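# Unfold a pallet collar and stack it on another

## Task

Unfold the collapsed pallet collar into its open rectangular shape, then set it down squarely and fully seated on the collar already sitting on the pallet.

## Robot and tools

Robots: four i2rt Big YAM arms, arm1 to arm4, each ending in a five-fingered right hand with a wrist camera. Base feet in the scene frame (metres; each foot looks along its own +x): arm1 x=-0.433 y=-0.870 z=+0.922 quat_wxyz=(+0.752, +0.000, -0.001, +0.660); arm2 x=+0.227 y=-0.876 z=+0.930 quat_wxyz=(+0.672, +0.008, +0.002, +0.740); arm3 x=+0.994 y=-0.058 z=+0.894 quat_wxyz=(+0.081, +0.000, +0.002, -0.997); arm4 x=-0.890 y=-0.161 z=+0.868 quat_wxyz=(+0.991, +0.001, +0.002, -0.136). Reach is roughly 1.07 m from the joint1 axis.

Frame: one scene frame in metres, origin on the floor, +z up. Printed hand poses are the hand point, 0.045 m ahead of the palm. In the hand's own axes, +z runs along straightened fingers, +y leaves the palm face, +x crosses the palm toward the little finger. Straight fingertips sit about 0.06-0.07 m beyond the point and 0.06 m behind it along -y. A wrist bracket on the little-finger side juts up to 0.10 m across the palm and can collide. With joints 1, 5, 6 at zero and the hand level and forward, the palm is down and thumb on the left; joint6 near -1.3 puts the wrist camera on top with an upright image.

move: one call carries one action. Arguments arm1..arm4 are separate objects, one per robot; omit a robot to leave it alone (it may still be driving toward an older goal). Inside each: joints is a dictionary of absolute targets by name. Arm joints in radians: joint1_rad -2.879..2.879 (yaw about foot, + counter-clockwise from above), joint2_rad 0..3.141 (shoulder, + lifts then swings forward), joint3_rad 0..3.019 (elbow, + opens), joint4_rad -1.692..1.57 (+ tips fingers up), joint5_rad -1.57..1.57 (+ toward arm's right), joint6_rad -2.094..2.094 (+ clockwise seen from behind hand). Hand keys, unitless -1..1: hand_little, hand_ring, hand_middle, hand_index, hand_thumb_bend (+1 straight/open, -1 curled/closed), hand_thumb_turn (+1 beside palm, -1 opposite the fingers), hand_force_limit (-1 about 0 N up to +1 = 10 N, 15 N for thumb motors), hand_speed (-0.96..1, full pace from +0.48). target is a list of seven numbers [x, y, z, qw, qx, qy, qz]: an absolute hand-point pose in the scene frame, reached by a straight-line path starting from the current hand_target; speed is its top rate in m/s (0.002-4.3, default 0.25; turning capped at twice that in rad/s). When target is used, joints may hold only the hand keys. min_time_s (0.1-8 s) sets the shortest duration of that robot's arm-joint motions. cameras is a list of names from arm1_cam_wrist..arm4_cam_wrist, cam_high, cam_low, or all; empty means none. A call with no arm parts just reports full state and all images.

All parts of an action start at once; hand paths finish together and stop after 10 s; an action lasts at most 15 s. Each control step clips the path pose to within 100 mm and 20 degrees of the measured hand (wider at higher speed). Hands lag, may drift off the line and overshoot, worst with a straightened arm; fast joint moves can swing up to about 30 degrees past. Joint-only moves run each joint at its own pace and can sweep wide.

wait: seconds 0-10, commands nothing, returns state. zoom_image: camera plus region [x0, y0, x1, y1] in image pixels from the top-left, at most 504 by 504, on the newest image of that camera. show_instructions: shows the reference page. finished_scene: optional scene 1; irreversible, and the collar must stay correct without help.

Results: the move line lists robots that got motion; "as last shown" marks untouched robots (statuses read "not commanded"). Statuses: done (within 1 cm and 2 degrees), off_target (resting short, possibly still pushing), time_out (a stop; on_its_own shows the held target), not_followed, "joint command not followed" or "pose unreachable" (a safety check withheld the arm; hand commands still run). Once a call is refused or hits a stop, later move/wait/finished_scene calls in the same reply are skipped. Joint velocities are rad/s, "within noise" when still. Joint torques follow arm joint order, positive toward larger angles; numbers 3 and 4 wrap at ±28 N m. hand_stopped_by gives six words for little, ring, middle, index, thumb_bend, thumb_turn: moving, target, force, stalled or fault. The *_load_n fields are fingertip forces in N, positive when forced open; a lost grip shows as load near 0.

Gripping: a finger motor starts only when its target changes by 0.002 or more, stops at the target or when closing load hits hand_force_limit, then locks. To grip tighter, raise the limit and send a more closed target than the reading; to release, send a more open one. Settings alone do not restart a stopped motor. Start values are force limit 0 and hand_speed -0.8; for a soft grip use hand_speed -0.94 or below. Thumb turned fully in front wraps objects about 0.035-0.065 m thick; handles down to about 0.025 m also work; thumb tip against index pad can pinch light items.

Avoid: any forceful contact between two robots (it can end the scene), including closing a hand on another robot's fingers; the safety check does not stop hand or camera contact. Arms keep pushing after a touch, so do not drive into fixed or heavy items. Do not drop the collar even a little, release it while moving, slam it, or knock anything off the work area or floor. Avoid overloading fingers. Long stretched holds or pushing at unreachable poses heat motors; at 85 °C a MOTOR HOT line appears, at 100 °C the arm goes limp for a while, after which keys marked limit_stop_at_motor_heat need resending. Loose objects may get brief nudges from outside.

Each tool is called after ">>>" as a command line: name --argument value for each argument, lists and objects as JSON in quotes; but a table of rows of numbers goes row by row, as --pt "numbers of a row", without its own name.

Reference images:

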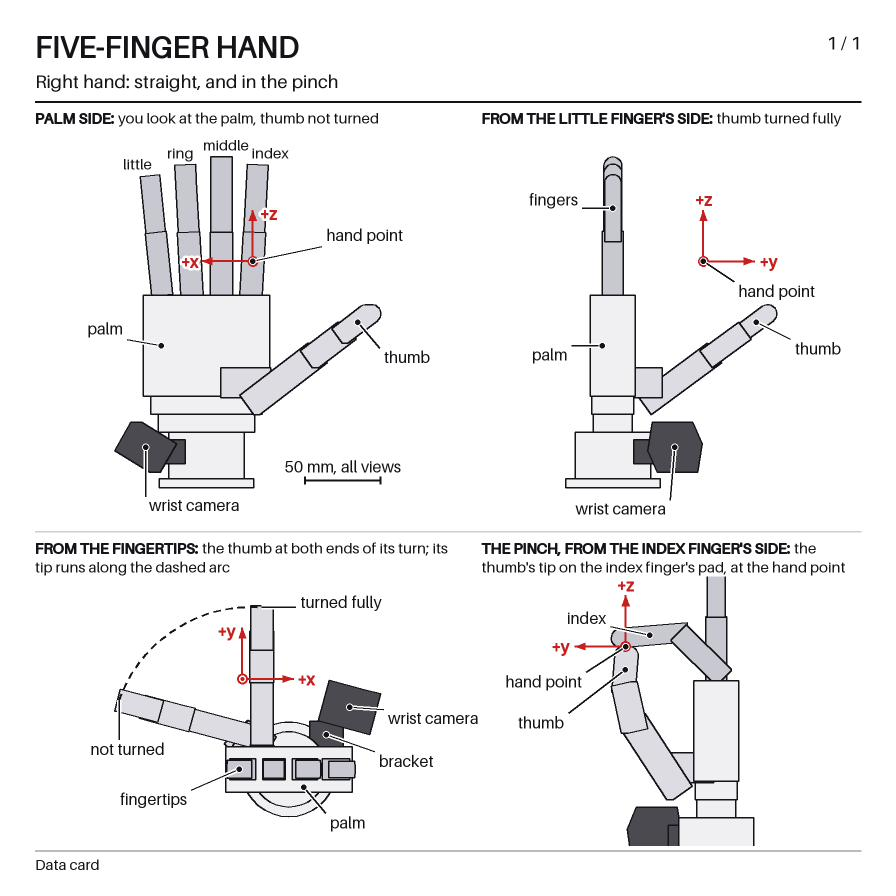

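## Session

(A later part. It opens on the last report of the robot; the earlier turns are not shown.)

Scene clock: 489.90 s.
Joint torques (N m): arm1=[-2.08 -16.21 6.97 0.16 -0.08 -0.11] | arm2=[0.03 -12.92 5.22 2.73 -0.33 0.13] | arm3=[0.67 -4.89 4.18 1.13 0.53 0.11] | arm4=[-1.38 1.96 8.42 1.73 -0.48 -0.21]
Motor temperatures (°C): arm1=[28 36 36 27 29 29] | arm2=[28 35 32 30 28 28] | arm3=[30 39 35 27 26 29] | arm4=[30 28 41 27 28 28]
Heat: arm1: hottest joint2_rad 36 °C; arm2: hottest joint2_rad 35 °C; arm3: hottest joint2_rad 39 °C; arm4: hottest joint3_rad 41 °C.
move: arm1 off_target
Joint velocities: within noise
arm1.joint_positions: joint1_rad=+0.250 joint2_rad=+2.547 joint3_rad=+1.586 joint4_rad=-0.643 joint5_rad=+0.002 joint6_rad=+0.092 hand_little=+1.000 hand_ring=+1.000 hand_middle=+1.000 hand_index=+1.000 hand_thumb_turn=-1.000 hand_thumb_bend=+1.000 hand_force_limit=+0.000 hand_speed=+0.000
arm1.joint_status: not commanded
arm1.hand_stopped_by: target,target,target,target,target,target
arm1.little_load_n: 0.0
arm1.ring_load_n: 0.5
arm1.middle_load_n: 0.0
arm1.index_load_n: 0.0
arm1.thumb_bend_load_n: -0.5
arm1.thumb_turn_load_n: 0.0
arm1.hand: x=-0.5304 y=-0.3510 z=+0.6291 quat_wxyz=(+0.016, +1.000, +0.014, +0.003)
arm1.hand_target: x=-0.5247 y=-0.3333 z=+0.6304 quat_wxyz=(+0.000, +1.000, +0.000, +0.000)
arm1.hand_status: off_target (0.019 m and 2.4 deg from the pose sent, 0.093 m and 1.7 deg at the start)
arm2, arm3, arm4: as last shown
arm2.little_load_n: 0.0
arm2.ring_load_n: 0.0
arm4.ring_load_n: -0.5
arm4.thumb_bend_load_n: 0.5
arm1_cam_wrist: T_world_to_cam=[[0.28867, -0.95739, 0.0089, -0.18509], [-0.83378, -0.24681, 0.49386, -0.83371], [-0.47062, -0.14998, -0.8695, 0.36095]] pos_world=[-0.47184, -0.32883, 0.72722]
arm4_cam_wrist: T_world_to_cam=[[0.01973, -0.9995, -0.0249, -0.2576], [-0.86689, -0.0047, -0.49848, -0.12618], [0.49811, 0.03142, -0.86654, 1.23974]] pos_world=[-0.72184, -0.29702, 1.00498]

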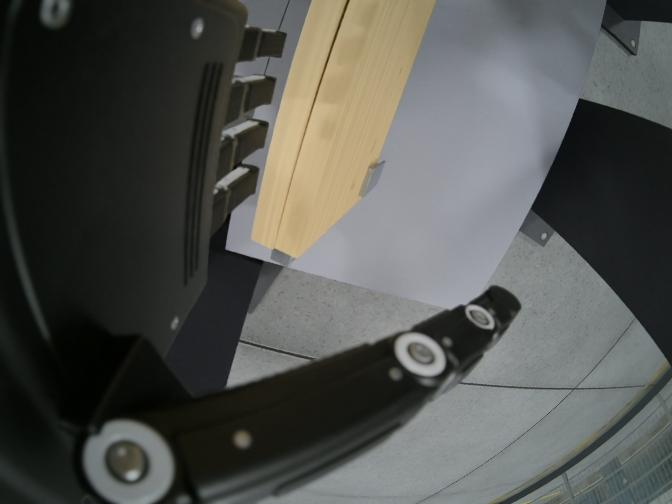

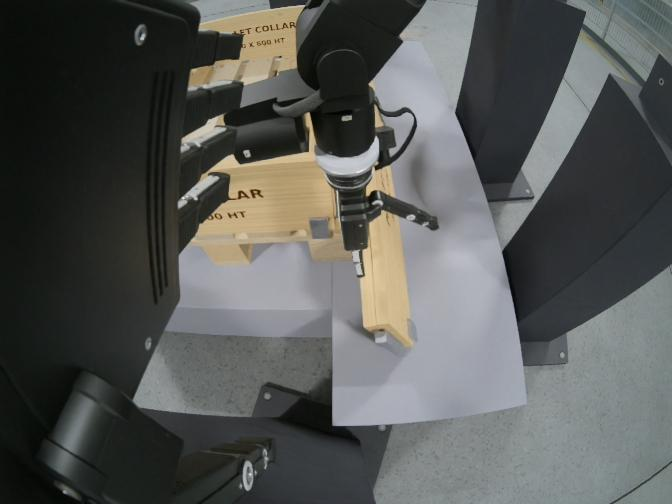

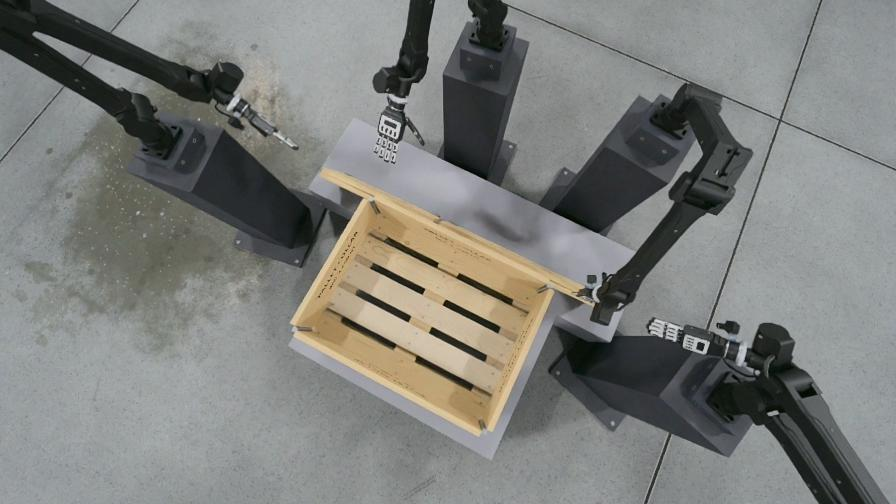

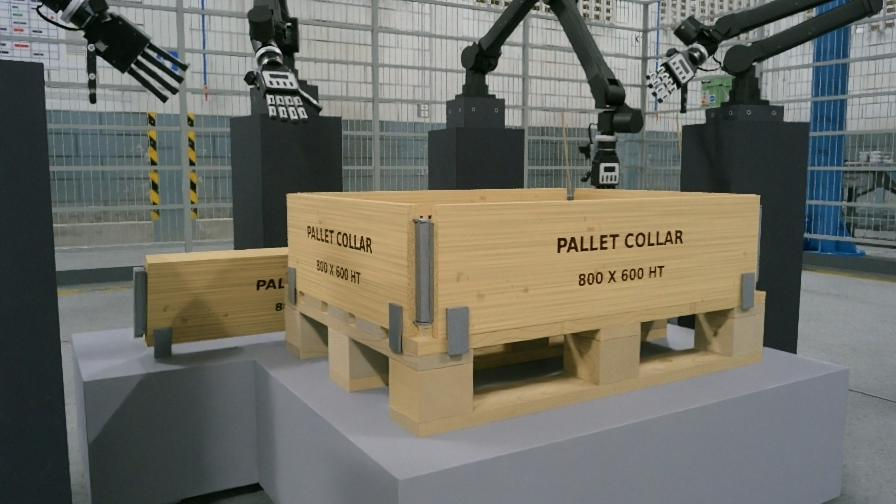

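>>> move --arm1 '{"target": [-0.520, -0.323, 0.519, 0, 1, 0, 0], "speed": 0.08}' --cameras '["arm1_cam_wrist", "arm4_cam_wrist", "cam_low"]'

Scene clock: 501.60 s.
Joint torques (N m): arm1=[-2.14 -16.79 6.39 0.14 -0.08 -0.19] | arm2=[0.32 -12.86 5.52 3.1 -0.34 0.13] | arm3=[0.56 -4.95 4.19 1.16 0.53 0.11] | arm4=[-1.49 1.79 8.35 1.72 -0.47 -0.16]
Motor temperatures (°C): arm1=[28 37 37 27 29 29] | arm2=[28 35 32 30 28 28] | arm3=[30 38 35 27 26 29] | arm4=[30 28 41 27 28 28]
Heat: arm1: hottest joint2_rad 37 °C; arm2: hottest joint2_rad 35 °C; arm3: hottest joint2_rad 38 °C; arm4: hottest joint3_rad 41 °C.
move: arm1 off_target
Joint velocities: within noise
arm1.joint_positions: joint1_rad=+0.240 joint2_rad=+2.813 joint3_rad=+1.795 joint4_rad=-0.583 joint5_rad=+0.002 joint6_rad=+0.092 hand_little=+1.000 hand_ring=+1.000 hand_middle=+1.000 hand_index=+1.000 hand_thumb_turn=-1.000 hand_thumb_bend=+1.000 hand_force_limit=+0.000 hand_speed=+0.000
arm1.joint_status: not commanded
arm1.hand_stopped_by: target,target,target,target,target,target
arm1.little_load_n: 0.0
arm1.ring_load_n: 0.0
arm1.middle_load_n: 0.5
arm1.index_load_n: 0.0
arm1.thumb_bend_load_n: -0.5
arm1.thumb_turn_load_n: 0.0
arm1.hand: x=-0.5263 y=-0.3390 z=+0.5190 quat_wxyz=(+0.015, +1.000, +0.009, +0.003)
arm1.hand_target: x=-0.5198 y=-0.3233 z=+0.5194 quat_wxyz=(+0.000, +1.000, +0.000, +0.000)
arm1.hand_status: off_target (0.017 m and 2.0 deg from the pose sent, 0.114 m and 2.5 deg at the start)
arm2, arm3, arm4: as last shown
arm4.ring_load_n: 0.0
arm4.thumb_bend_load_n: 0.0
arm1_cam_wrist: T_world_to_cam=[[0.27916, -0.96023, 0.00588, -0.17822], [-0.83601, -0.24003, 0.49342, -0.77169], [-0.47239, -0.14266, -0.86977, 0.27065]] pos_world=[-0.46754, -0.31774, 0.61722]
arm4_cam_wrist: T_world_to_cam=[[0.01973, -0.9995, -0.0249, -0.2576], [-0.86689, -0.0047, -0.49848, -0.12618], [0.49811, 0.03142, -0.86654, 1.23974]] pos_world=[-0.72184, -0.29702, 1.00498]

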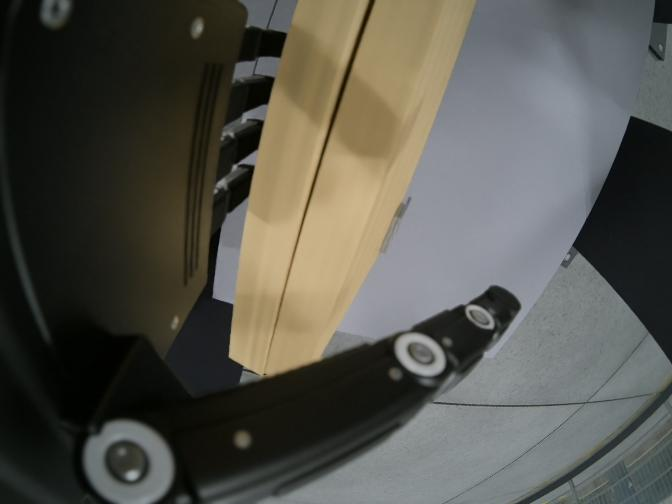

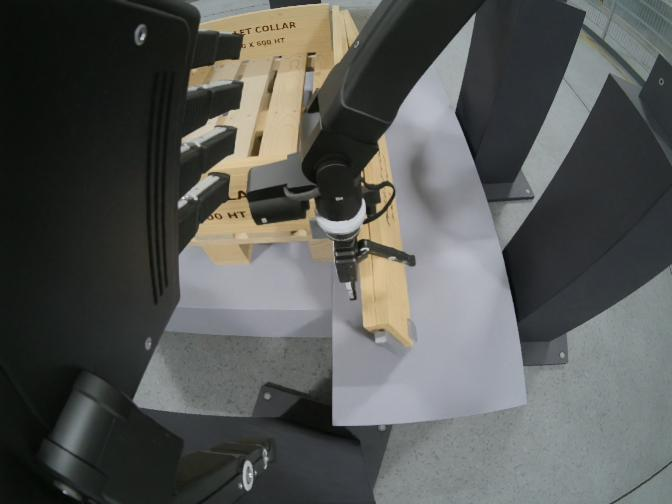

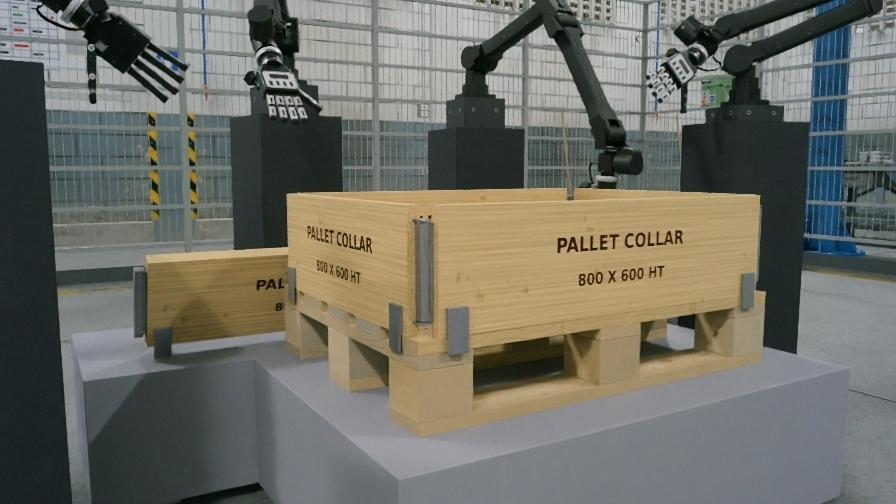

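>>> move --arm2 '{"target": [0.54, -0.34, 0.72, 0, 1, 0, 0], "speed": 0.2, "joints": {"hand_thumb_turn": -1, "hand_thumb_bend": 1, "hand_speed": 0}}' --cameras '["arm2_cam_wrist", "arm3_cam_wrist", "cam_high"]'

Scene clock: 508.87 s.
Joint torques (N m): arm1=[-2.14 -16.85 6.41 0.14 -0.07 -0.19] | arm2=[0.38 -23.65 9.33 0.39 0.01 -0.07] | arm3=[0.62 -4.89 4.19 1.14 0.53 0.11] | arm4=[-1.38 1.55 8.42 1.87 -0.49 -0.2]
Motor temperatures (°C): arm1=[28 37 37 27 29 29] | arm2=[28 35 32 30 28 28] | arm3=[30 38 34 27 26 29] | arm4=[30 28 41 27 28 28]
Heat: arm1: hottest joint2_rad 37 °C; arm2: hottest joint2_rad 35 °C; arm3: hottest joint2_rad 38 °C; arm4: hottest joint3_rad 41 °C.
move: arm2 not_followed
Joint velocities: within noise
arm1, arm4: as last shown
arm1.middle_load_n: 0.0
arm1.thumb_bend_load_n: 0.0
arm2.joint_positions: joint1_rad=-0.605 joint2_rad=+2.518 joint3_rad=+1.889 joint4_rad=-0.930 joint5_rad=+0.013 joint6_rad=-0.511 hand_little=+1.000 hand_ring=+1.000 hand_middle=+1.000 hand_index=+1.000 hand_thumb_turn=-1.000 hand_thumb_bend=+1.000 hand_force_limit=+0.000 hand_speed=+0.000
arm2.joint_status: all done
arm2.hand_stopped_by: target,target,target,target,target,target
arm2.little_load_n: 0.0
arm2.ring_load_n: 0.0
arm2.middle_load_n: 0.0
arm2.index_load_n: 0.0
arm2.thumb_bend_load_n: 0.0
arm2.thumb_turn_load_n: 0.0
arm2.on_its_own: joint1_rad is held at -0.605, not at its first target -0.526; joint2_rad is held at +2.518, not at its first target +1.884; joint3_rad is held at +1.889, not at its first target +0.612; joint4_rad is held at -0.930, not at its first target +0.435; joint5_rad is held at +0.013, not at its first target -0.287; joint6_rad is held at -0.511, not at its first target -0.326
arm2.hand: x=+0.5286 y=-0.3418 z=+0.7328 quat_wxyz=(-0.006, +1.000, +0.001, +0.001)
arm2.hand_target: x=+0.5286 y=-0.3418 z=+0.7329 quat_wxyz=(-0.006, +1.000, +0.001, +0.001)
arm2.hand_status: not_followed (0.017 m and 0.7 deg from the pose sent, 0.245 m and 43.4 deg at the start)
arm3.joint_positions: joint1_rad=+0.720 joint2_rad=+1.482 joint3_rad=+0.356 joint4_rad=+0.247 joint5_rad=+0.682 joint6_rad=-0.534 hand_little=+1.000 hand_ring=+1.000 hand_middle=+1.000 hand_index=+1.000 hand_thumb_turn=+1.000 hand_thumb_bend=+1.000 hand_force_limit=+0.000 hand_speed=-0.800
arm3.joint_status: not commanded
arm3.hand_stopped_by: target,target,target,target,target,target
arm3.little_load_n: 0.0
arm3.ring_load_n: 0.0
arm3.middle_load_n: 0.0
arm3.index_load_n: 0.5
arm3.thumb_bend_load_n: 0.0
arm3.thumb_turn_load_n: 0.0
arm3.hand: x=+0.6994 y=-0.2176 z=+0.8483 quat_wxyz=(+0.442, -0.181, -0.875, +0.079)
arm3.hand_target: x=+0.7000 y=-0.2200 z=+0.8499 quat_wxyz=(+0.442, -0.183, -0.874, +0.082)
arm3.hand_status: not commanded
arm4.index_load_n: -0.5
arm4.thumb_bend_load_n: 0.5
led back after a hold (arm2 arm): the arm was led back toward your command in small steps, so it may still be short of it.
pose unreachable (arm2 arm): on one or more control steps of this call this arm could not follow its commanded pose, so it was not sent that pose on those steps. On the call's last step it was still not sent that pose. It may still have moved: this result reports where it is.
cause: moving toward the commanded pose would bring a part of the arm too close to another arm (a part of this arm and the arm3 arm's hand, at the place that arm is still heading or pushing toward).
arm2_cam_wrist: T_world_to_cam=[[0.28827, -0.95754, -0.00269, -0.4804], [-0.84815, -0.25664, 0.46344, 0.02501], [-0.44445, -0.13132, -0.88613, 0.958]] pos_world=[0.58549, -0.32778, 0.83603]
arm3_cam_wrist: T_world_to_cam=[[0.11464, 0.98722, -0.11073, 0.22632], [0.89862, -0.15057, -0.41208, -0.3072], [-0.42349, -0.05226, -0.90439, 1.16398]] pos_world=[0.74305, -0.20885, 0.95116]

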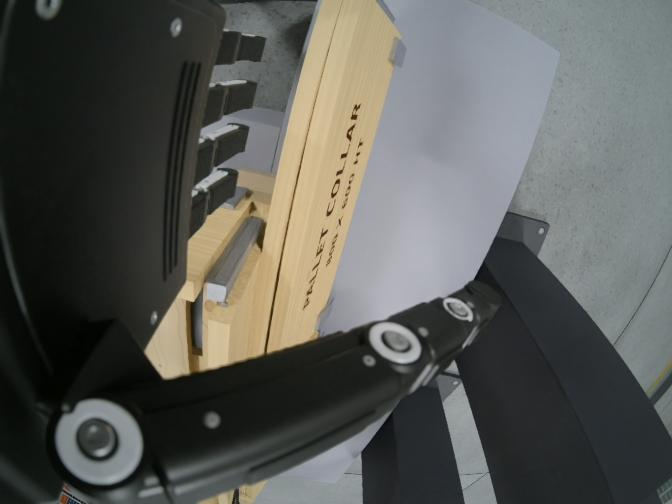

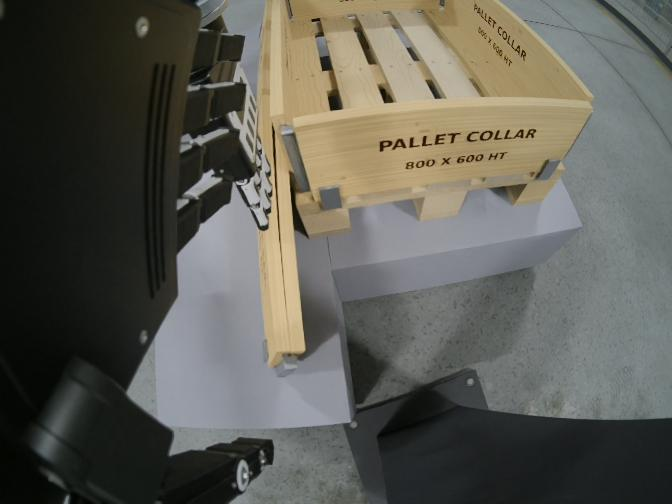

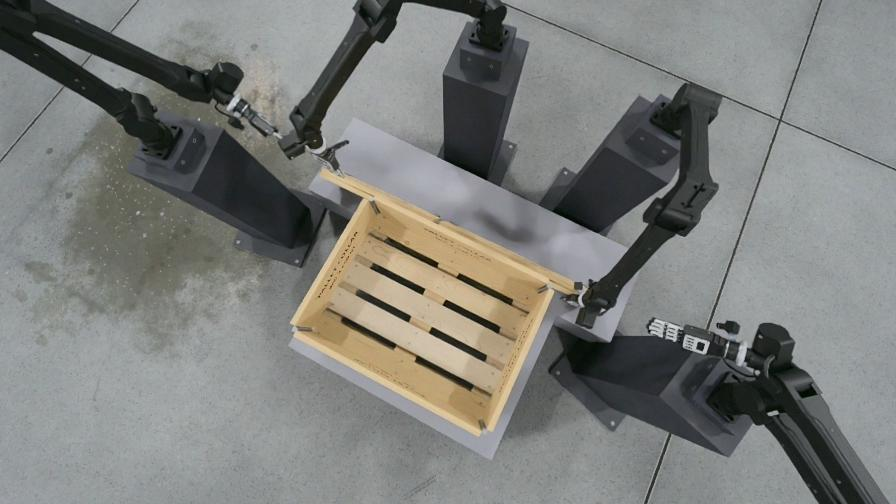

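>>> move --arm3 '{"target": [0.80, -0.05, 1.05, 0.442, -0.183, -0.875, 0.082], "speed": 0.25}'

>>> move --arm2 '{"target": [0.575, -0.328, 0.64, 0, 1, 0, 0], "speed": 0.12}' --cameras '["arm2_cam_wrist", "arm3_cam_wrist"]'

Scene clock: 526.23 s.
Joint torques (N m): arm1=[-2.14 -16.85 6.39 0.13 -0.08 -0.19] | arm2=[0.15 -25.17 7.15 0.62 -0.11 0.03] | arm3=[0.67 3.43 11.49 1.39 0.35 0.1] | arm4=[-1.32 1.96 8.31 1.85 -0.47 -0.15]
Motor temperatures (°C): arm1=[28 37 37 27 29 29] | arm2=[28 36 32 30 28 28] | arm3=[30 37 34 27 26 29] | arm4=[30 28 40 27 28 28]
Heat: arm1: hottest joint2_rad 37 °C; arm2: hottest joint2_rad 36 °C; arm3: hottest joint2_rad 37 °C; arm4: hottest joint3_rad 40 °C.
move: arm3 off_target
Joint velocities: within noise
arm1, arm4: as last shown
arm2.joint_positions: joint1_rad=-0.605 joint2_rad=+2.518 joint3_rad=+1.889 joint4_rad=-0.930 joint5_rad=+0.013 joint6_rad=-0.511 hand_little=+1.000 hand_ring=+1.000 hand_middle=+1.000 hand_index=+1.000 hand_thumb_turn=-1.000 hand_thumb_bend=+1.000 hand_force_limit=+0.000 hand_speed=+0.000
arm2.joint_status: not commanded
arm2.hand_stopped_by: target,target,target,target,target,target
arm2.little_load_n: 0.0
arm2.ring_load_n: 0.0
arm2.middle_load_n: 0.0
arm2.index_load_n: 0.0
arm2.thumb_bend_load_n: 0.0
arm2.thumb_turn_load_n: 0.0
arm2.on_its_own: joint1_rad is held at -0.605, not at its first target -0.526; joint2_rad is held at +2.518, not at its first target +1.884; joint3_rad is held at +1.889, not at its first target +0.612; joint4_rad is held at -0.930, not at its first target +0.435; joint5_rad is held at +0.013, not at its first target -0.287; joint6_rad is held at -0.511, not at its first target -0.326
arm2.hand: x=+0.5286 y=-0.3418 z=+0.7328 quat_wxyz=(-0.006, +1.000, +0.001, +0.001)
arm2.hand_target: x=+0.5286 y=-0.3418 z=+0.7329 quat_wxyz=(-0.006, +1.000, +0.001, +0.001)
arm2.hand_status: not commanded
arm3.joint_positions: joint1_rad=+0.313 joint2_rad=+0.153 joint3_rad=+0.386 joint4_rad=-0.983 joint5_rad=+0.393 joint6_rad=-0.869 hand_little=+1.000 hand_ring=+1.000 hand_middle=+1.000 hand_index=+1.000 hand_thumb_turn=+1.000 hand_thumb_bend=+1.000 hand_force_limit=+0.000 hand_speed=-0.800
arm3.joint_status: not commanded
arm3.hand_stopped_by: target,target,target,target,target,target
arm3.little_load_n: 0.0
arm3.ring_load_n: 0.0
arm3.middle_load_n: 0.0
arm3.index_load_n: 0.0
arm3.thumb_bend_load_n: 0.0
arm3.thumb_turn_load_n: 0.0
arm3.hand: x=+0.8018 y=-0.0465 z=+1.0264 quat_wxyz=(+0.426, -0.178, -0.885, +0.066)
arm3.hand_target: x=+0.7996 y=-0.0494 z=+1.0493 quat_wxyz=(+0.442, -0.183, -0.875, +0.082)
arm3.hand_status: off_target (0.024 m and 2.9 deg from the pose sent, 0.281 m and 0.4 deg at the start; pose on its path clipped on 47 of 100 steps)
arm4.index_load_n: 0.0
arm4.thumb_bend_load_n: 0.0
pictures: none
led back after a hold (arm3 arm): the arm was led back toward your command in small steps, so it may still be short of it.
pose unreachable (arm3 arm): on one or more control steps of this call this arm could not follow its commanded pose, so it was not sent that pose on those steps. It may still have moved: this result reports where it is.
cause: moving toward the commanded pose would bring a part of the arm too close to another arm (this arm's hand and a part of the arm2 arm, 15 mm apart when this arm was first held).

Scene clock: 527.97 s.
Joint torques (N m): arm1=[-2.14 -16.79 6.39 0.14 -0.08 -0.19] | arm2=[0.56 -24.82 10.1 0.23 0.05 -0.06] | arm3=[0.79 3.37 11.51 1.36 0.36 0.11] | arm4=[-1.79 1.61 8.4 1.77 -0.44 -0.16]
Motor temperatures (°C): arm1=[28 37 37 27 29 29] | arm2=[27 36 33 30 28 27] | arm3=[30 37 35 27 26 29] | arm4=[30 28 40 27 28 28]
Heat: arm1: hottest joint2_rad 37 °C; arm2: hottest joint2_rad 36 °C; arm3: hottest joint2_rad 37 °C; arm4: hottest joint3_rad 40 °C.
move: arm2 done
Joint velocities: within noise
arm1, arm3, arm4: as last shown
arm2.joint_positions: joint1_rad=-0.647 joint2_rad=+2.772 joint3_rad=+2.163 joint4_rad=-0.955 joint5_rad=+0.015 joint6_rad=-0.550 hand_little=+1.000 hand_ring=+1.000 hand_middle=+1.000 hand_index=+1.000 hand_thumb_turn=-1.000 hand_thumb_bend=+1.000 hand_force_limit=+0.000 hand_speed=+0.000
arm2.joint_status: not commanded
arm2.hand_stopped_by: target,target,target,target,target,target
arm2.little_load_n: 0.0
arm2.ring_load_n: 0.0
arm2.middle_load_n: 0.0
arm2.index_load_n: 0.0
arm2.thumb_bend_load_n: 0.0
arm2.thumb_turn_load_n: 0.0
arm2.hand: x=+0.5691 y=-0.3273 z=+0.6459 quat_wxyz=(-0.002, +1.000, -0.001, +0.000)
arm2.hand_target: x=+0.5748 y=-0.3282 z=+0.6401 quat_wxyz=(+0.000, +1.000, +0.000, +0.000)
arm2.hand_status: done (0.008 m and 0.3 deg from the pose sent, 0.105 m and 0.7 deg at the start)
arm3.hand: x=+0.8018 y=-0.0466 z=+1.0264 quat_wxyz=(+0.426, -0.178, -0.885, +0.066)
arm4.ring_load_n: -0.5
arm2_cam_wrist: T_world_to_cam=[[0.28582, -0.95828, 0.00296, -0.48092], [-0.84786, -0.25145, 0.46681, 0.10267], [-0.44659, -0.13594, -0.88436, 0.89944]] pos_world=[0.62619, -0.31278, 0.74892]
arm3_cam_wrist: T_world_to_cam=[[0.11979, 0.98912, -0.08543, 0.03548], [0.91458, -0.14343, -0.37811, -0.34737], [-0.38625, -0.03284, -0.92181, 1.36623]] pos_world=[0.84115, -0.04005, 1.13109]

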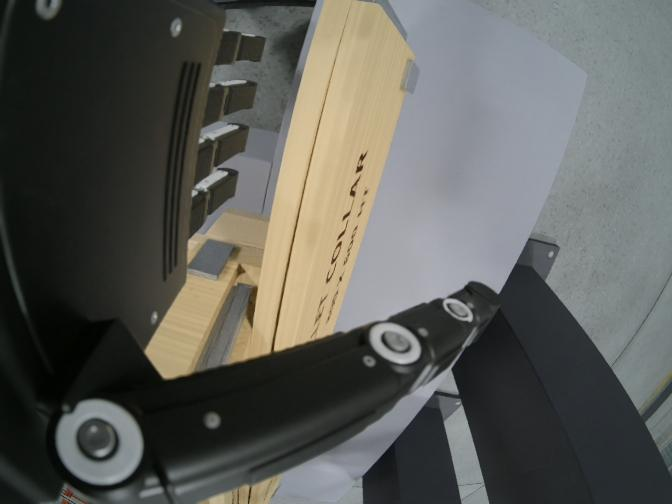

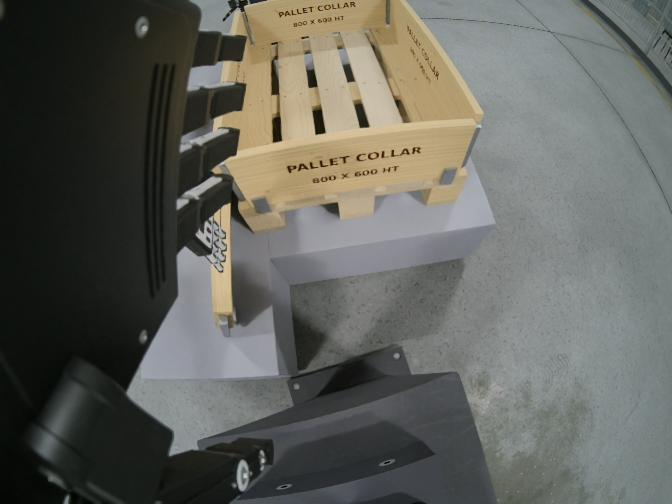

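>>> move --arm2 '{"target": [0.578, -0.336, 0.530, 0, 1, 0, 0], "speed": 0.08}' --cameras '["arm2_cam_wrist", "arm3_cam_wrist", "cam_low"]'

>>> zoom_image --camera "cam_low" --region '[60, 160, 320, 400]'

Scene clock: 537.27 s.
Joint torques (N m): arm1=[-2.14 -16.91 6.38 0.16 -0.08 -0.19] | arm2=[0.32 -24.59 9.63 0.75 0.01 -0.03] | arm3=[0.79 3.43 11.51 1.37 0.35 0.11] | arm4=[-1.14 1.44 8.38 1.85 -0.46 -0.17]
Motor temperatures (°C): arm1=[28 37 37 27 29 29] | arm2=[27 37 33 30 28 27] | arm3=[30 37 38 27 26 29] | arm4=[30 28 40 27 28 28]
Heat: arm1: hottest joint2_rad 37 °C; arm2: hottest joint2_rad 37 °C; arm3: hottest joint3_rad 38 °C; arm4: hottest joint3_rad 40 °C.
move: arm2 off_target
Joint velocities: within noise
arm1, arm3: as last shown
arm1.thumb_turn_load_n: -0.5
arm2.joint_positions: joint1_rad=-0.656 joint2_rad=+3.026 joint3_rad=+2.375 joint4_rad=-0.928 joint5_rad=+0.015 joint6_rad=-0.562 hand_little=+1.000 hand_ring=+1.000 hand_middle=+1.000 hand_index=+1.000 hand_thumb_turn=-1.000 hand_thumb_bend=+1.000 hand_force_limit=+0.000 hand_speed=+0.000
arm2.joint_status: not commanded
arm2.hand_stopped_by: target,target,target,target,target,target
arm2.little_load_n: 0.0
arm2.ring_load_n: 0.0
arm2.middle_load_n: 0.0
arm2.index_load_n: 0.0
arm2.thumb_bend_load_n: -0.5
arm2.thumb_turn_load_n: 0.0
arm2.hand: x=+0.5696 y=-0.3353 z=+0.5372 quat_wxyz=(+0.003, +1.000, +0.001, -0.003)
arm2.hand_target: x=+0.5777 y=-0.3363 z=+0.5302 quat_wxyz=(+0.000, +1.000, +0.000, +0.000)
arm2.hand_status: off_target (0.011 m and 0.5 deg from the pose sent, 0.117 m and 0.3 deg at the start)
arm4.joint_positions: joint1_rad=-0.612 joint2_rad=+0.409 joint3_rad=+0.101 joint4_rad=-0.483 joint5_rad=-0.781 joint6_rad=-1.919 hand_little=+1.000 hand_ring=+1.000 hand_middle=+1.000 hand_index=+1.000 hand_thumb_turn=+1.000 hand_thumb_bend=+1.000 hand_force_limit=+0.000 hand_speed=-0.800
arm4.joint_status: not commanded
arm4.hand_stopped_by: target,target,target,target,target,target
arm4.little_load_n: 0.0
arm4.ring_load_n: -0.5
arm4.middle_load_n: 0.0
arm4.index_load_n: 0.0
arm4.thumb_bend_load_n: 0.0
arm4.thumb_turn_load_n: 0.0
arm4.hand: x=-0.6687 y=-0.2915 z=+0.9043 quat_wxyz=(-0.084, +0.864, -0.088, +0.489)
arm4.hand_target: x=-0.6692 y=-0.2919 z=+0.9003 quat_wxyz=(-0.081, +0.865, -0.083, +0.489)
arm4.hand_status: not commanded
arm2_cam_wrist: T_world_to_cam=[[0.28933, -0.95716, 0.01159, -0.49472], [-0.84371, -0.24928, 0.47542, 0.14561], [-0.45216, -0.14733, -0.87968, 0.79928]] pos_world=[0.62739, -0.31946, 0.63962]
arm3_cam_wrist: T_world_to_cam=[[0.11979, 0.98912, -0.08543, 0.03548], [0.91458, -0.14343, -0.37811, -0.34737], [-0.38625, -0.03284, -0.92181, 1.36623]] pos_world=[0.84115, -0.04005, 1.13109]

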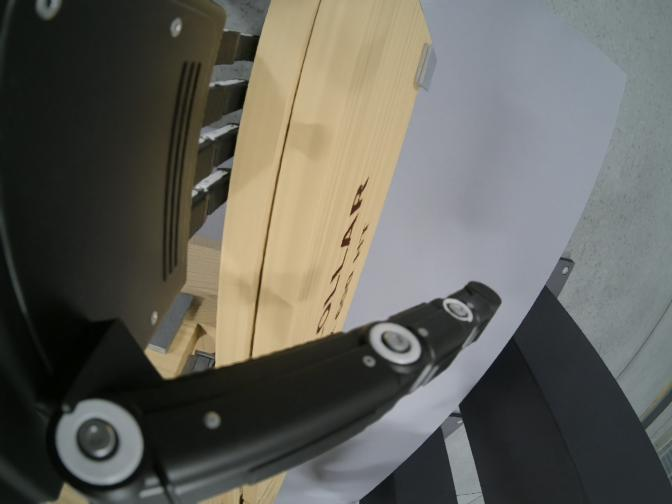

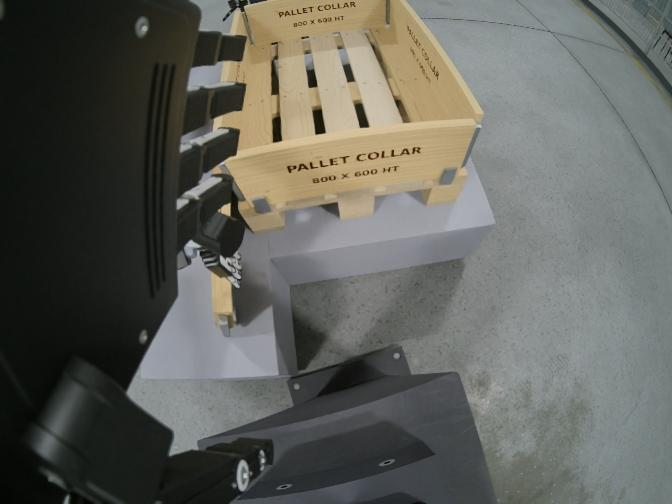

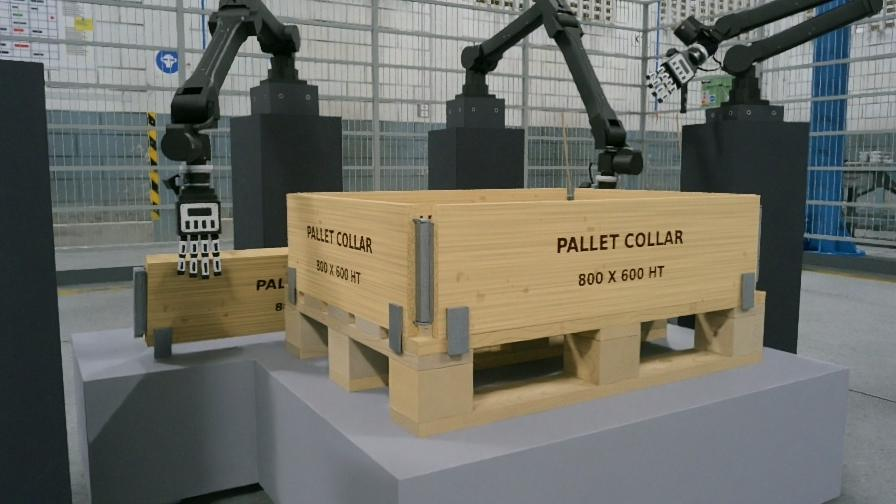

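Scaled by 1.938.

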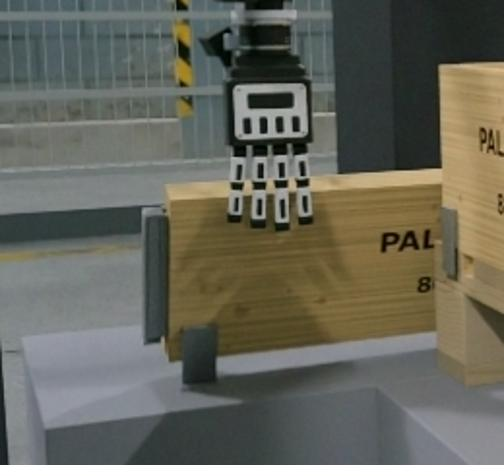

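>>> move --arm2 '{"target": [0.578, -0.340, 0.492, 0, 1, 0, 0], "speed": 0.05}' --cameras '["arm2_cam_wrist", "cam_low"]'

>>> zoom_image --camera "cam_low" --region '[60, 160, 320, 400]'

Scene clock: 548.40 s.
Joint torques (N m): arm1=[-2.08 -16.91 6.39 0.13 -0.08 -0.19] | arm2=[0.21 -24.47 9.73 0.34 0.04 -0.05] | arm3=[0.79 3.43 11.51 1.37 0.35 0.11] | arm4=[-1.79 1.96 8.32 1.87 -0.47 -0.17]
Motor temperatures (°C): arm1=[28 37 37 27 29 29] | arm2=[27 39 33 30 28 27] | arm3=[30 37 41 27 26 29] | arm4=[30 28 40 27 28 28]
Heat: arm1: hottest joint2_rad 37 °C; arm2: hottest joint2_rad 39 °C; arm3: hottest joint3_rad 41 °C; arm4: hottest joint3_rad 40 °C.
move: arm2 off_target
Joint velocities: within noise
arm1, arm3, arm4: as last shown
arm1.thumb_turn_load_n: 0.0
arm2.joint_positions: joint1_rad=-0.659 joint2_rad=+3.130 joint3_rad=+2.492 joint4_rad=-0.928 joint5_rad=+0.015 joint6_rad=-0.567 hand_little=+1.000 hand_ring=+1.000 hand_middle=+1.000 hand_index=+1.000 hand_thumb_turn=-1.000 hand_thumb_bend=+1.000 hand_force_limit=+0.000 hand_speed=+0.000
arm2.joint_status: not commanded
arm2.hand_stopped_by: target,target,target,target,target,target
arm2.little_load_n: 0.0
arm2.ring_load_n: 0.0
arm2.middle_load_n: 0.0
arm2.index_load_n: 0.0
arm2.thumb_bend_load_n: 0.0
arm2.thumb_turn_load_n: 0.0
arm2.hand: x=+0.5724 y=-0.3351 z=+0.5002 quat_wxyz=(-0.002, +1.000, +0.002, +0.000)
arm2.hand_target: x=+0.5777 y=-0.3403 z=+0.4922 quat_wxyz=(+0.000, +1.000, +0.000, +0.000)
arm2.hand_status: off_target (0.011 m and 0.3 deg from the pose sent, 0.046 m and 0.5 deg at the start)
arm4.ring_load_n: 0.0
arm2_cam_wrist: T_world_to_cam=[[0.29059, -0.95684, 0.00338, -0.49129], [-0.84647, -0.25543, 0.46716, 0.16918], [-0.44613, -0.13861, -0.88417, 0.76976]] pos_world=[0.62939, -0.32017, 0.60322]

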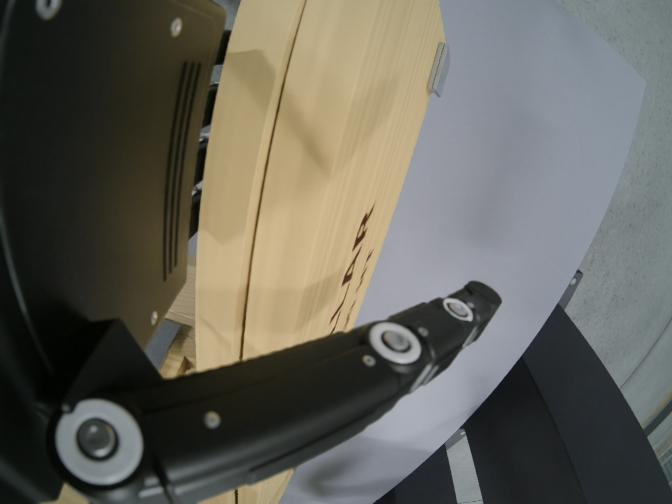

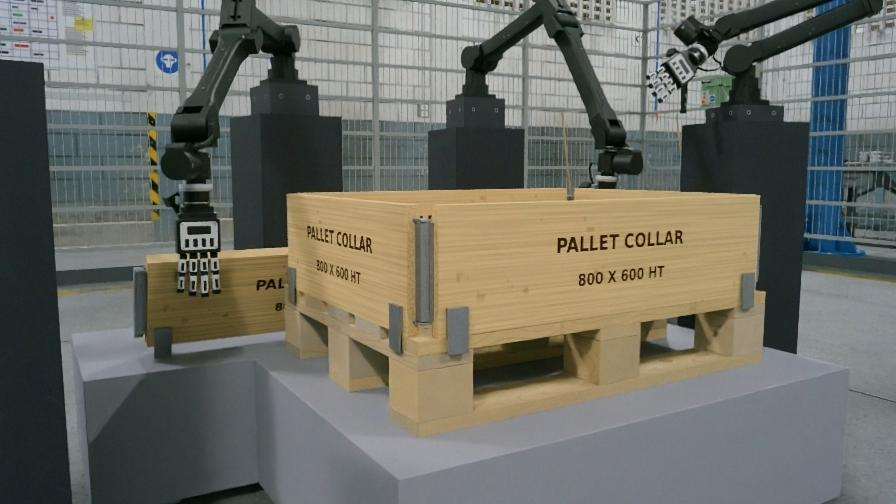

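Scaled by 1.938.

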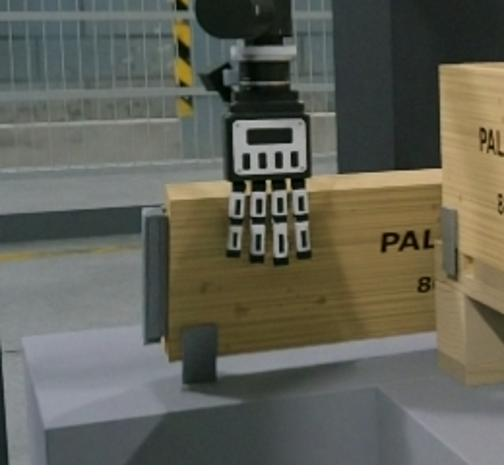

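>>> move --arm1 '{"target": [-0.518, -0.323, 0.495, 0, 1, 0, 0], "speed": 0.05}' --cameras '["arm1_cam_wrist", "arm4_cam_wrist"]'

>>> zoom_image --camera "arm4_cam_wrist" --region '[300, 180, 440, 360]'

Scene clock: 555.50 s.
Joint torques (N m): arm1=[-2.08 -16.91 6.38 0.16 -0.08 -0.23] | arm2=[-0.32 -24.7 9.81 0.39 -0.01 -0.1] | arm3=[0.79 3.43 11.51 1.39 0.35 0.11] | arm4=[-1.38 1.79 8.39 1.85 -0.47 -0.18]
Motor temperatures (°C): arm1=[28 37 37 27 29 29] | arm2=[27 39 34 30 28 27] | arm3=[30 37 42 27 26 29] | arm4=[30 28 40 27 28 28]
Heat: arm1: hottest joint2_rad 37 °C; arm2: hottest joint2_rad 39 °C; arm3: hottest joint3_rad 42 °C; arm4: hottest joint3_rad 40 °C.
move: arm1 off_target
Joint velocities: within noise
arm1.joint_positions: joint1_rad=+0.237 joint2_rad=+2.870 joint3_rad=+1.845 joint4_rad=-0.575 joint5_rad=+0.002 joint6_rad=+0.092 hand_little=+1.000 hand_ring=+1.000 hand_middle=+1.000 hand_index=+1.000 hand_thumb_turn=-1.000 hand_thumb_bend=+1.000 hand_force_limit=+0.000 hand_speed=+0.000
arm1.joint_status: not commanded
arm1.hand_stopped_by: target,target,target,target,target,target
arm1.little_load_n: 0.0
arm1.ring_load_n: 0.0
arm1.middle_load_n: 0.0
arm1.index_load_n: 0.0
arm1.thumb_bend_load_n: 0.0
arm1.thumb_turn_load_n: 0.0
arm1.hand: x=-0.5247 y=-0.3384 z=+0.4956 quat_wxyz=(+0.014, +1.000, +0.007, +0.003)
arm1.hand_target: x=-0.5179 y=-0.3231 z=+0.4955 quat_wxyz=(+0.000, +1.000, +0.000, +0.000)
arm1.hand_status: off_target (0.017 m and 1.9 deg from the pose sent, 0.030 m and 2.0 deg at the start)
arm2, arm3, arm4: as last shown
arm4.little_load_n: -0.5
arm1_cam_wrist: T_world_to_cam=[[0.27627, -0.96106, 0.00545, -0.1795], [-0.83667, -0.23771, 0.49344, -0.75829], [-0.47293, -0.14088, -0.86977, 0.25142]] pos_world=[-0.46595, -0.31735, 0.59382]
arm4_cam_wrist: T_world_to_cam=[[0.01973, -0.9995, -0.0249, -0.2576], [-0.86689, -0.0047, -0.49848, -0.12618], [0.49811, 0.03142, -0.86654, 1.23974]] pos_world=[-0.72184, -0.29702, 1.00498]

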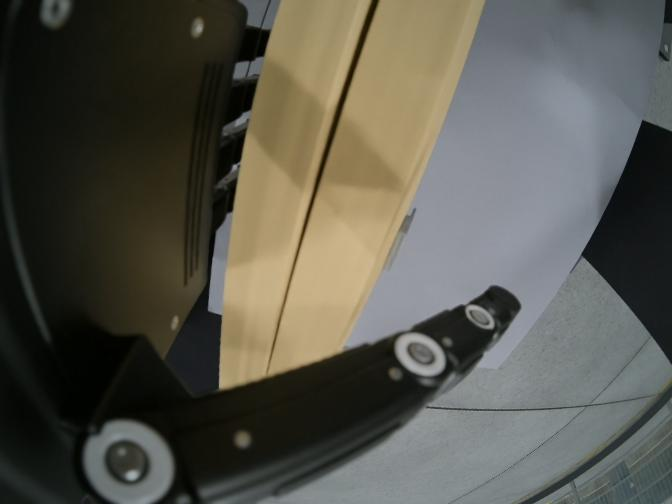

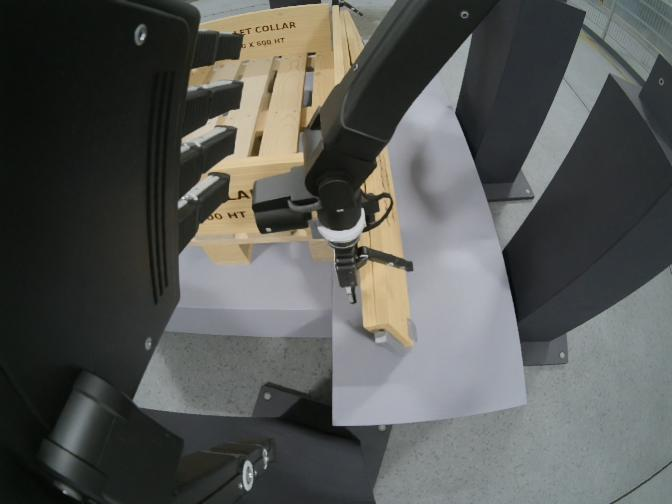

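Scaled by 2.800 from the camera's image (finer frame: 960x720).

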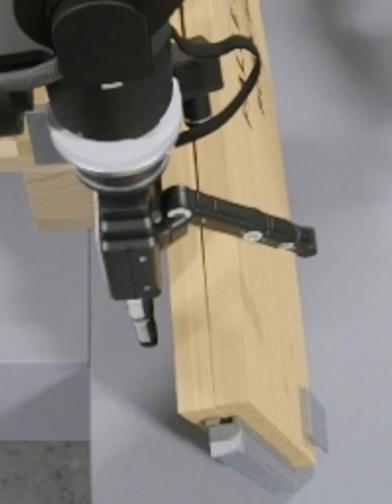

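>>> move --arm1 '{"target": [-0.518, -0.323, 0.470, 0, 1, 0, 0], "speed": 0.05}' --cameras '["arm1_cam_wrist", "arm4_cam_wrist"]'

>>> zoom_image --camera "arm4_cam_wrist" --region '[300, 180, 440, 360]'

Scene clock: 560.20 s.
Joint torques (N m): arm1=[-2.14 -17.08 6.35 0.16 -0.07 -0.22] | arm2=[-0.38 -24.47 9.85 0.38 0.01 -0.03] | arm3=[0.79 3.43 11.51 1.37 0.35 0.11] | arm4=[-1.73 1.44 8.39 1.76 -0.46 -0.18]
Motor temperatures (°C): arm1=[28 38 37 27 29 29] | arm2=[27 39 34 29 28 27] | arm3=[30 37 43 27 26 29] | arm4=[30 28 40 27 28 28]
Heat: arm1: hottest joint2_rad 38 °C; arm2: hottest joint2_rad 39 °C; arm3: hottest joint3_rad 43 °C; arm4: hottest joint3_rad 40 °C.
move: arm1 off_target
Joint velocities: within noise
arm1.joint_positions: joint1_rad=+0.237 joint2_rad=+2.934 joint3_rad=+1.903 joint4_rad=-0.570 joint5_rad=+0.002 joint6_rad=+0.092 hand_little=+1.000 hand_ring=+1.000 hand_middle=+1.000 hand_index=+1.000 hand_thumb_turn=-1.000 hand_thumb_bend=+1.000 hand_force_limit=+0.000 hand_speed=+0.000
arm1.joint_status: not commanded
arm1.hand_stopped_by: target,target,target,target,target,target
arm1.little_load_n: 0.0
arm1.ring_load_n: 0.0
arm1.middle_load_n: 0.0
arm1.index_load_n: 0.0
arm1.thumb_bend_load_n: 0.0
arm1.thumb_turn_load_n: 0.0
arm1.hand: x=-0.5247 y=-0.3386 z=+0.4703 quat_wxyz=(+0.015, +1.000, +0.007, +0.003)
arm1.hand_target: x=-0.5179 y=-0.3234 z=+0.4704 quat_wxyz=(+0.000, +1.000, +0.000, +0.000)
arm1.hand_status: off_target (0.017 m and 1.9 deg from the pose sent, 0.031 m and 1.9 deg at the start)
arm2, arm3, arm4: as last shown
arm4.little_load_n: 0.0
arm4.ring_load_n: -0.5
arm1_cam_wrist: T_world_to_cam=[[0.27626, -0.96107, 0.00582, -0.17971], [-0.83673, -0.23752, 0.49343, -0.74571], [-0.47283, -0.14118, -0.86977, 0.22939]] pos_world=[-0.46585, -0.31745, 0.56852]
arm4_cam_wrist: T_world_to_cam=[[0.01973, -0.9995, -0.0249, -0.2576], [-0.86689, -0.0047, -0.49848, -0.12618], [0.49811, 0.03142, -0.86654, 1.23974]] pos_world=[-0.72184, -0.29702, 1.00498]

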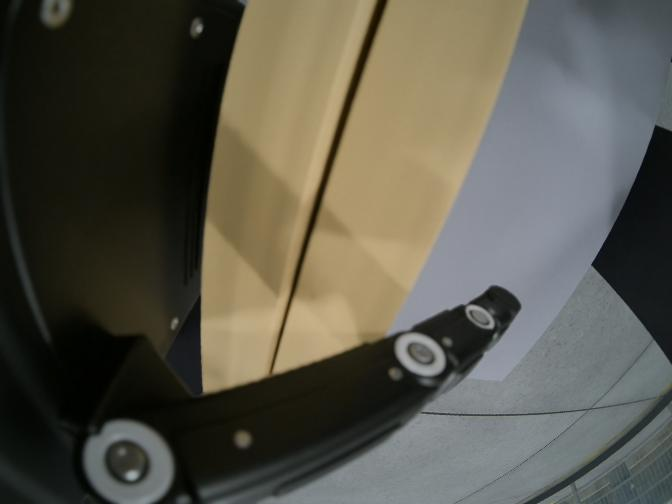

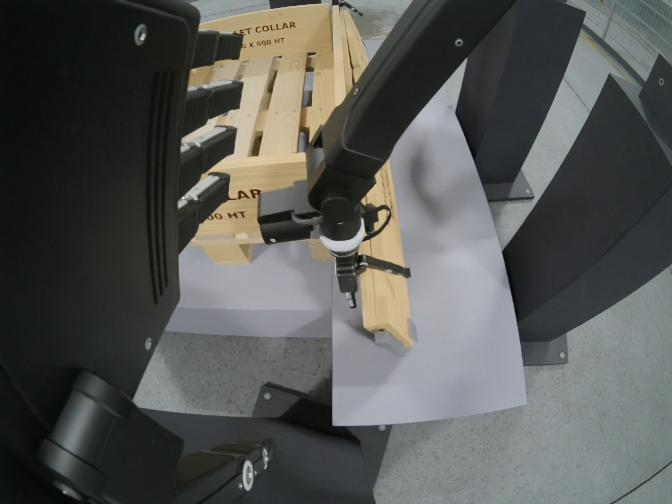

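Scaled by 2.800 from the camera's image (finer frame: 960x720).

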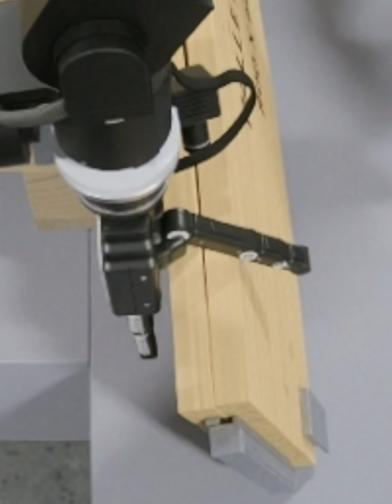

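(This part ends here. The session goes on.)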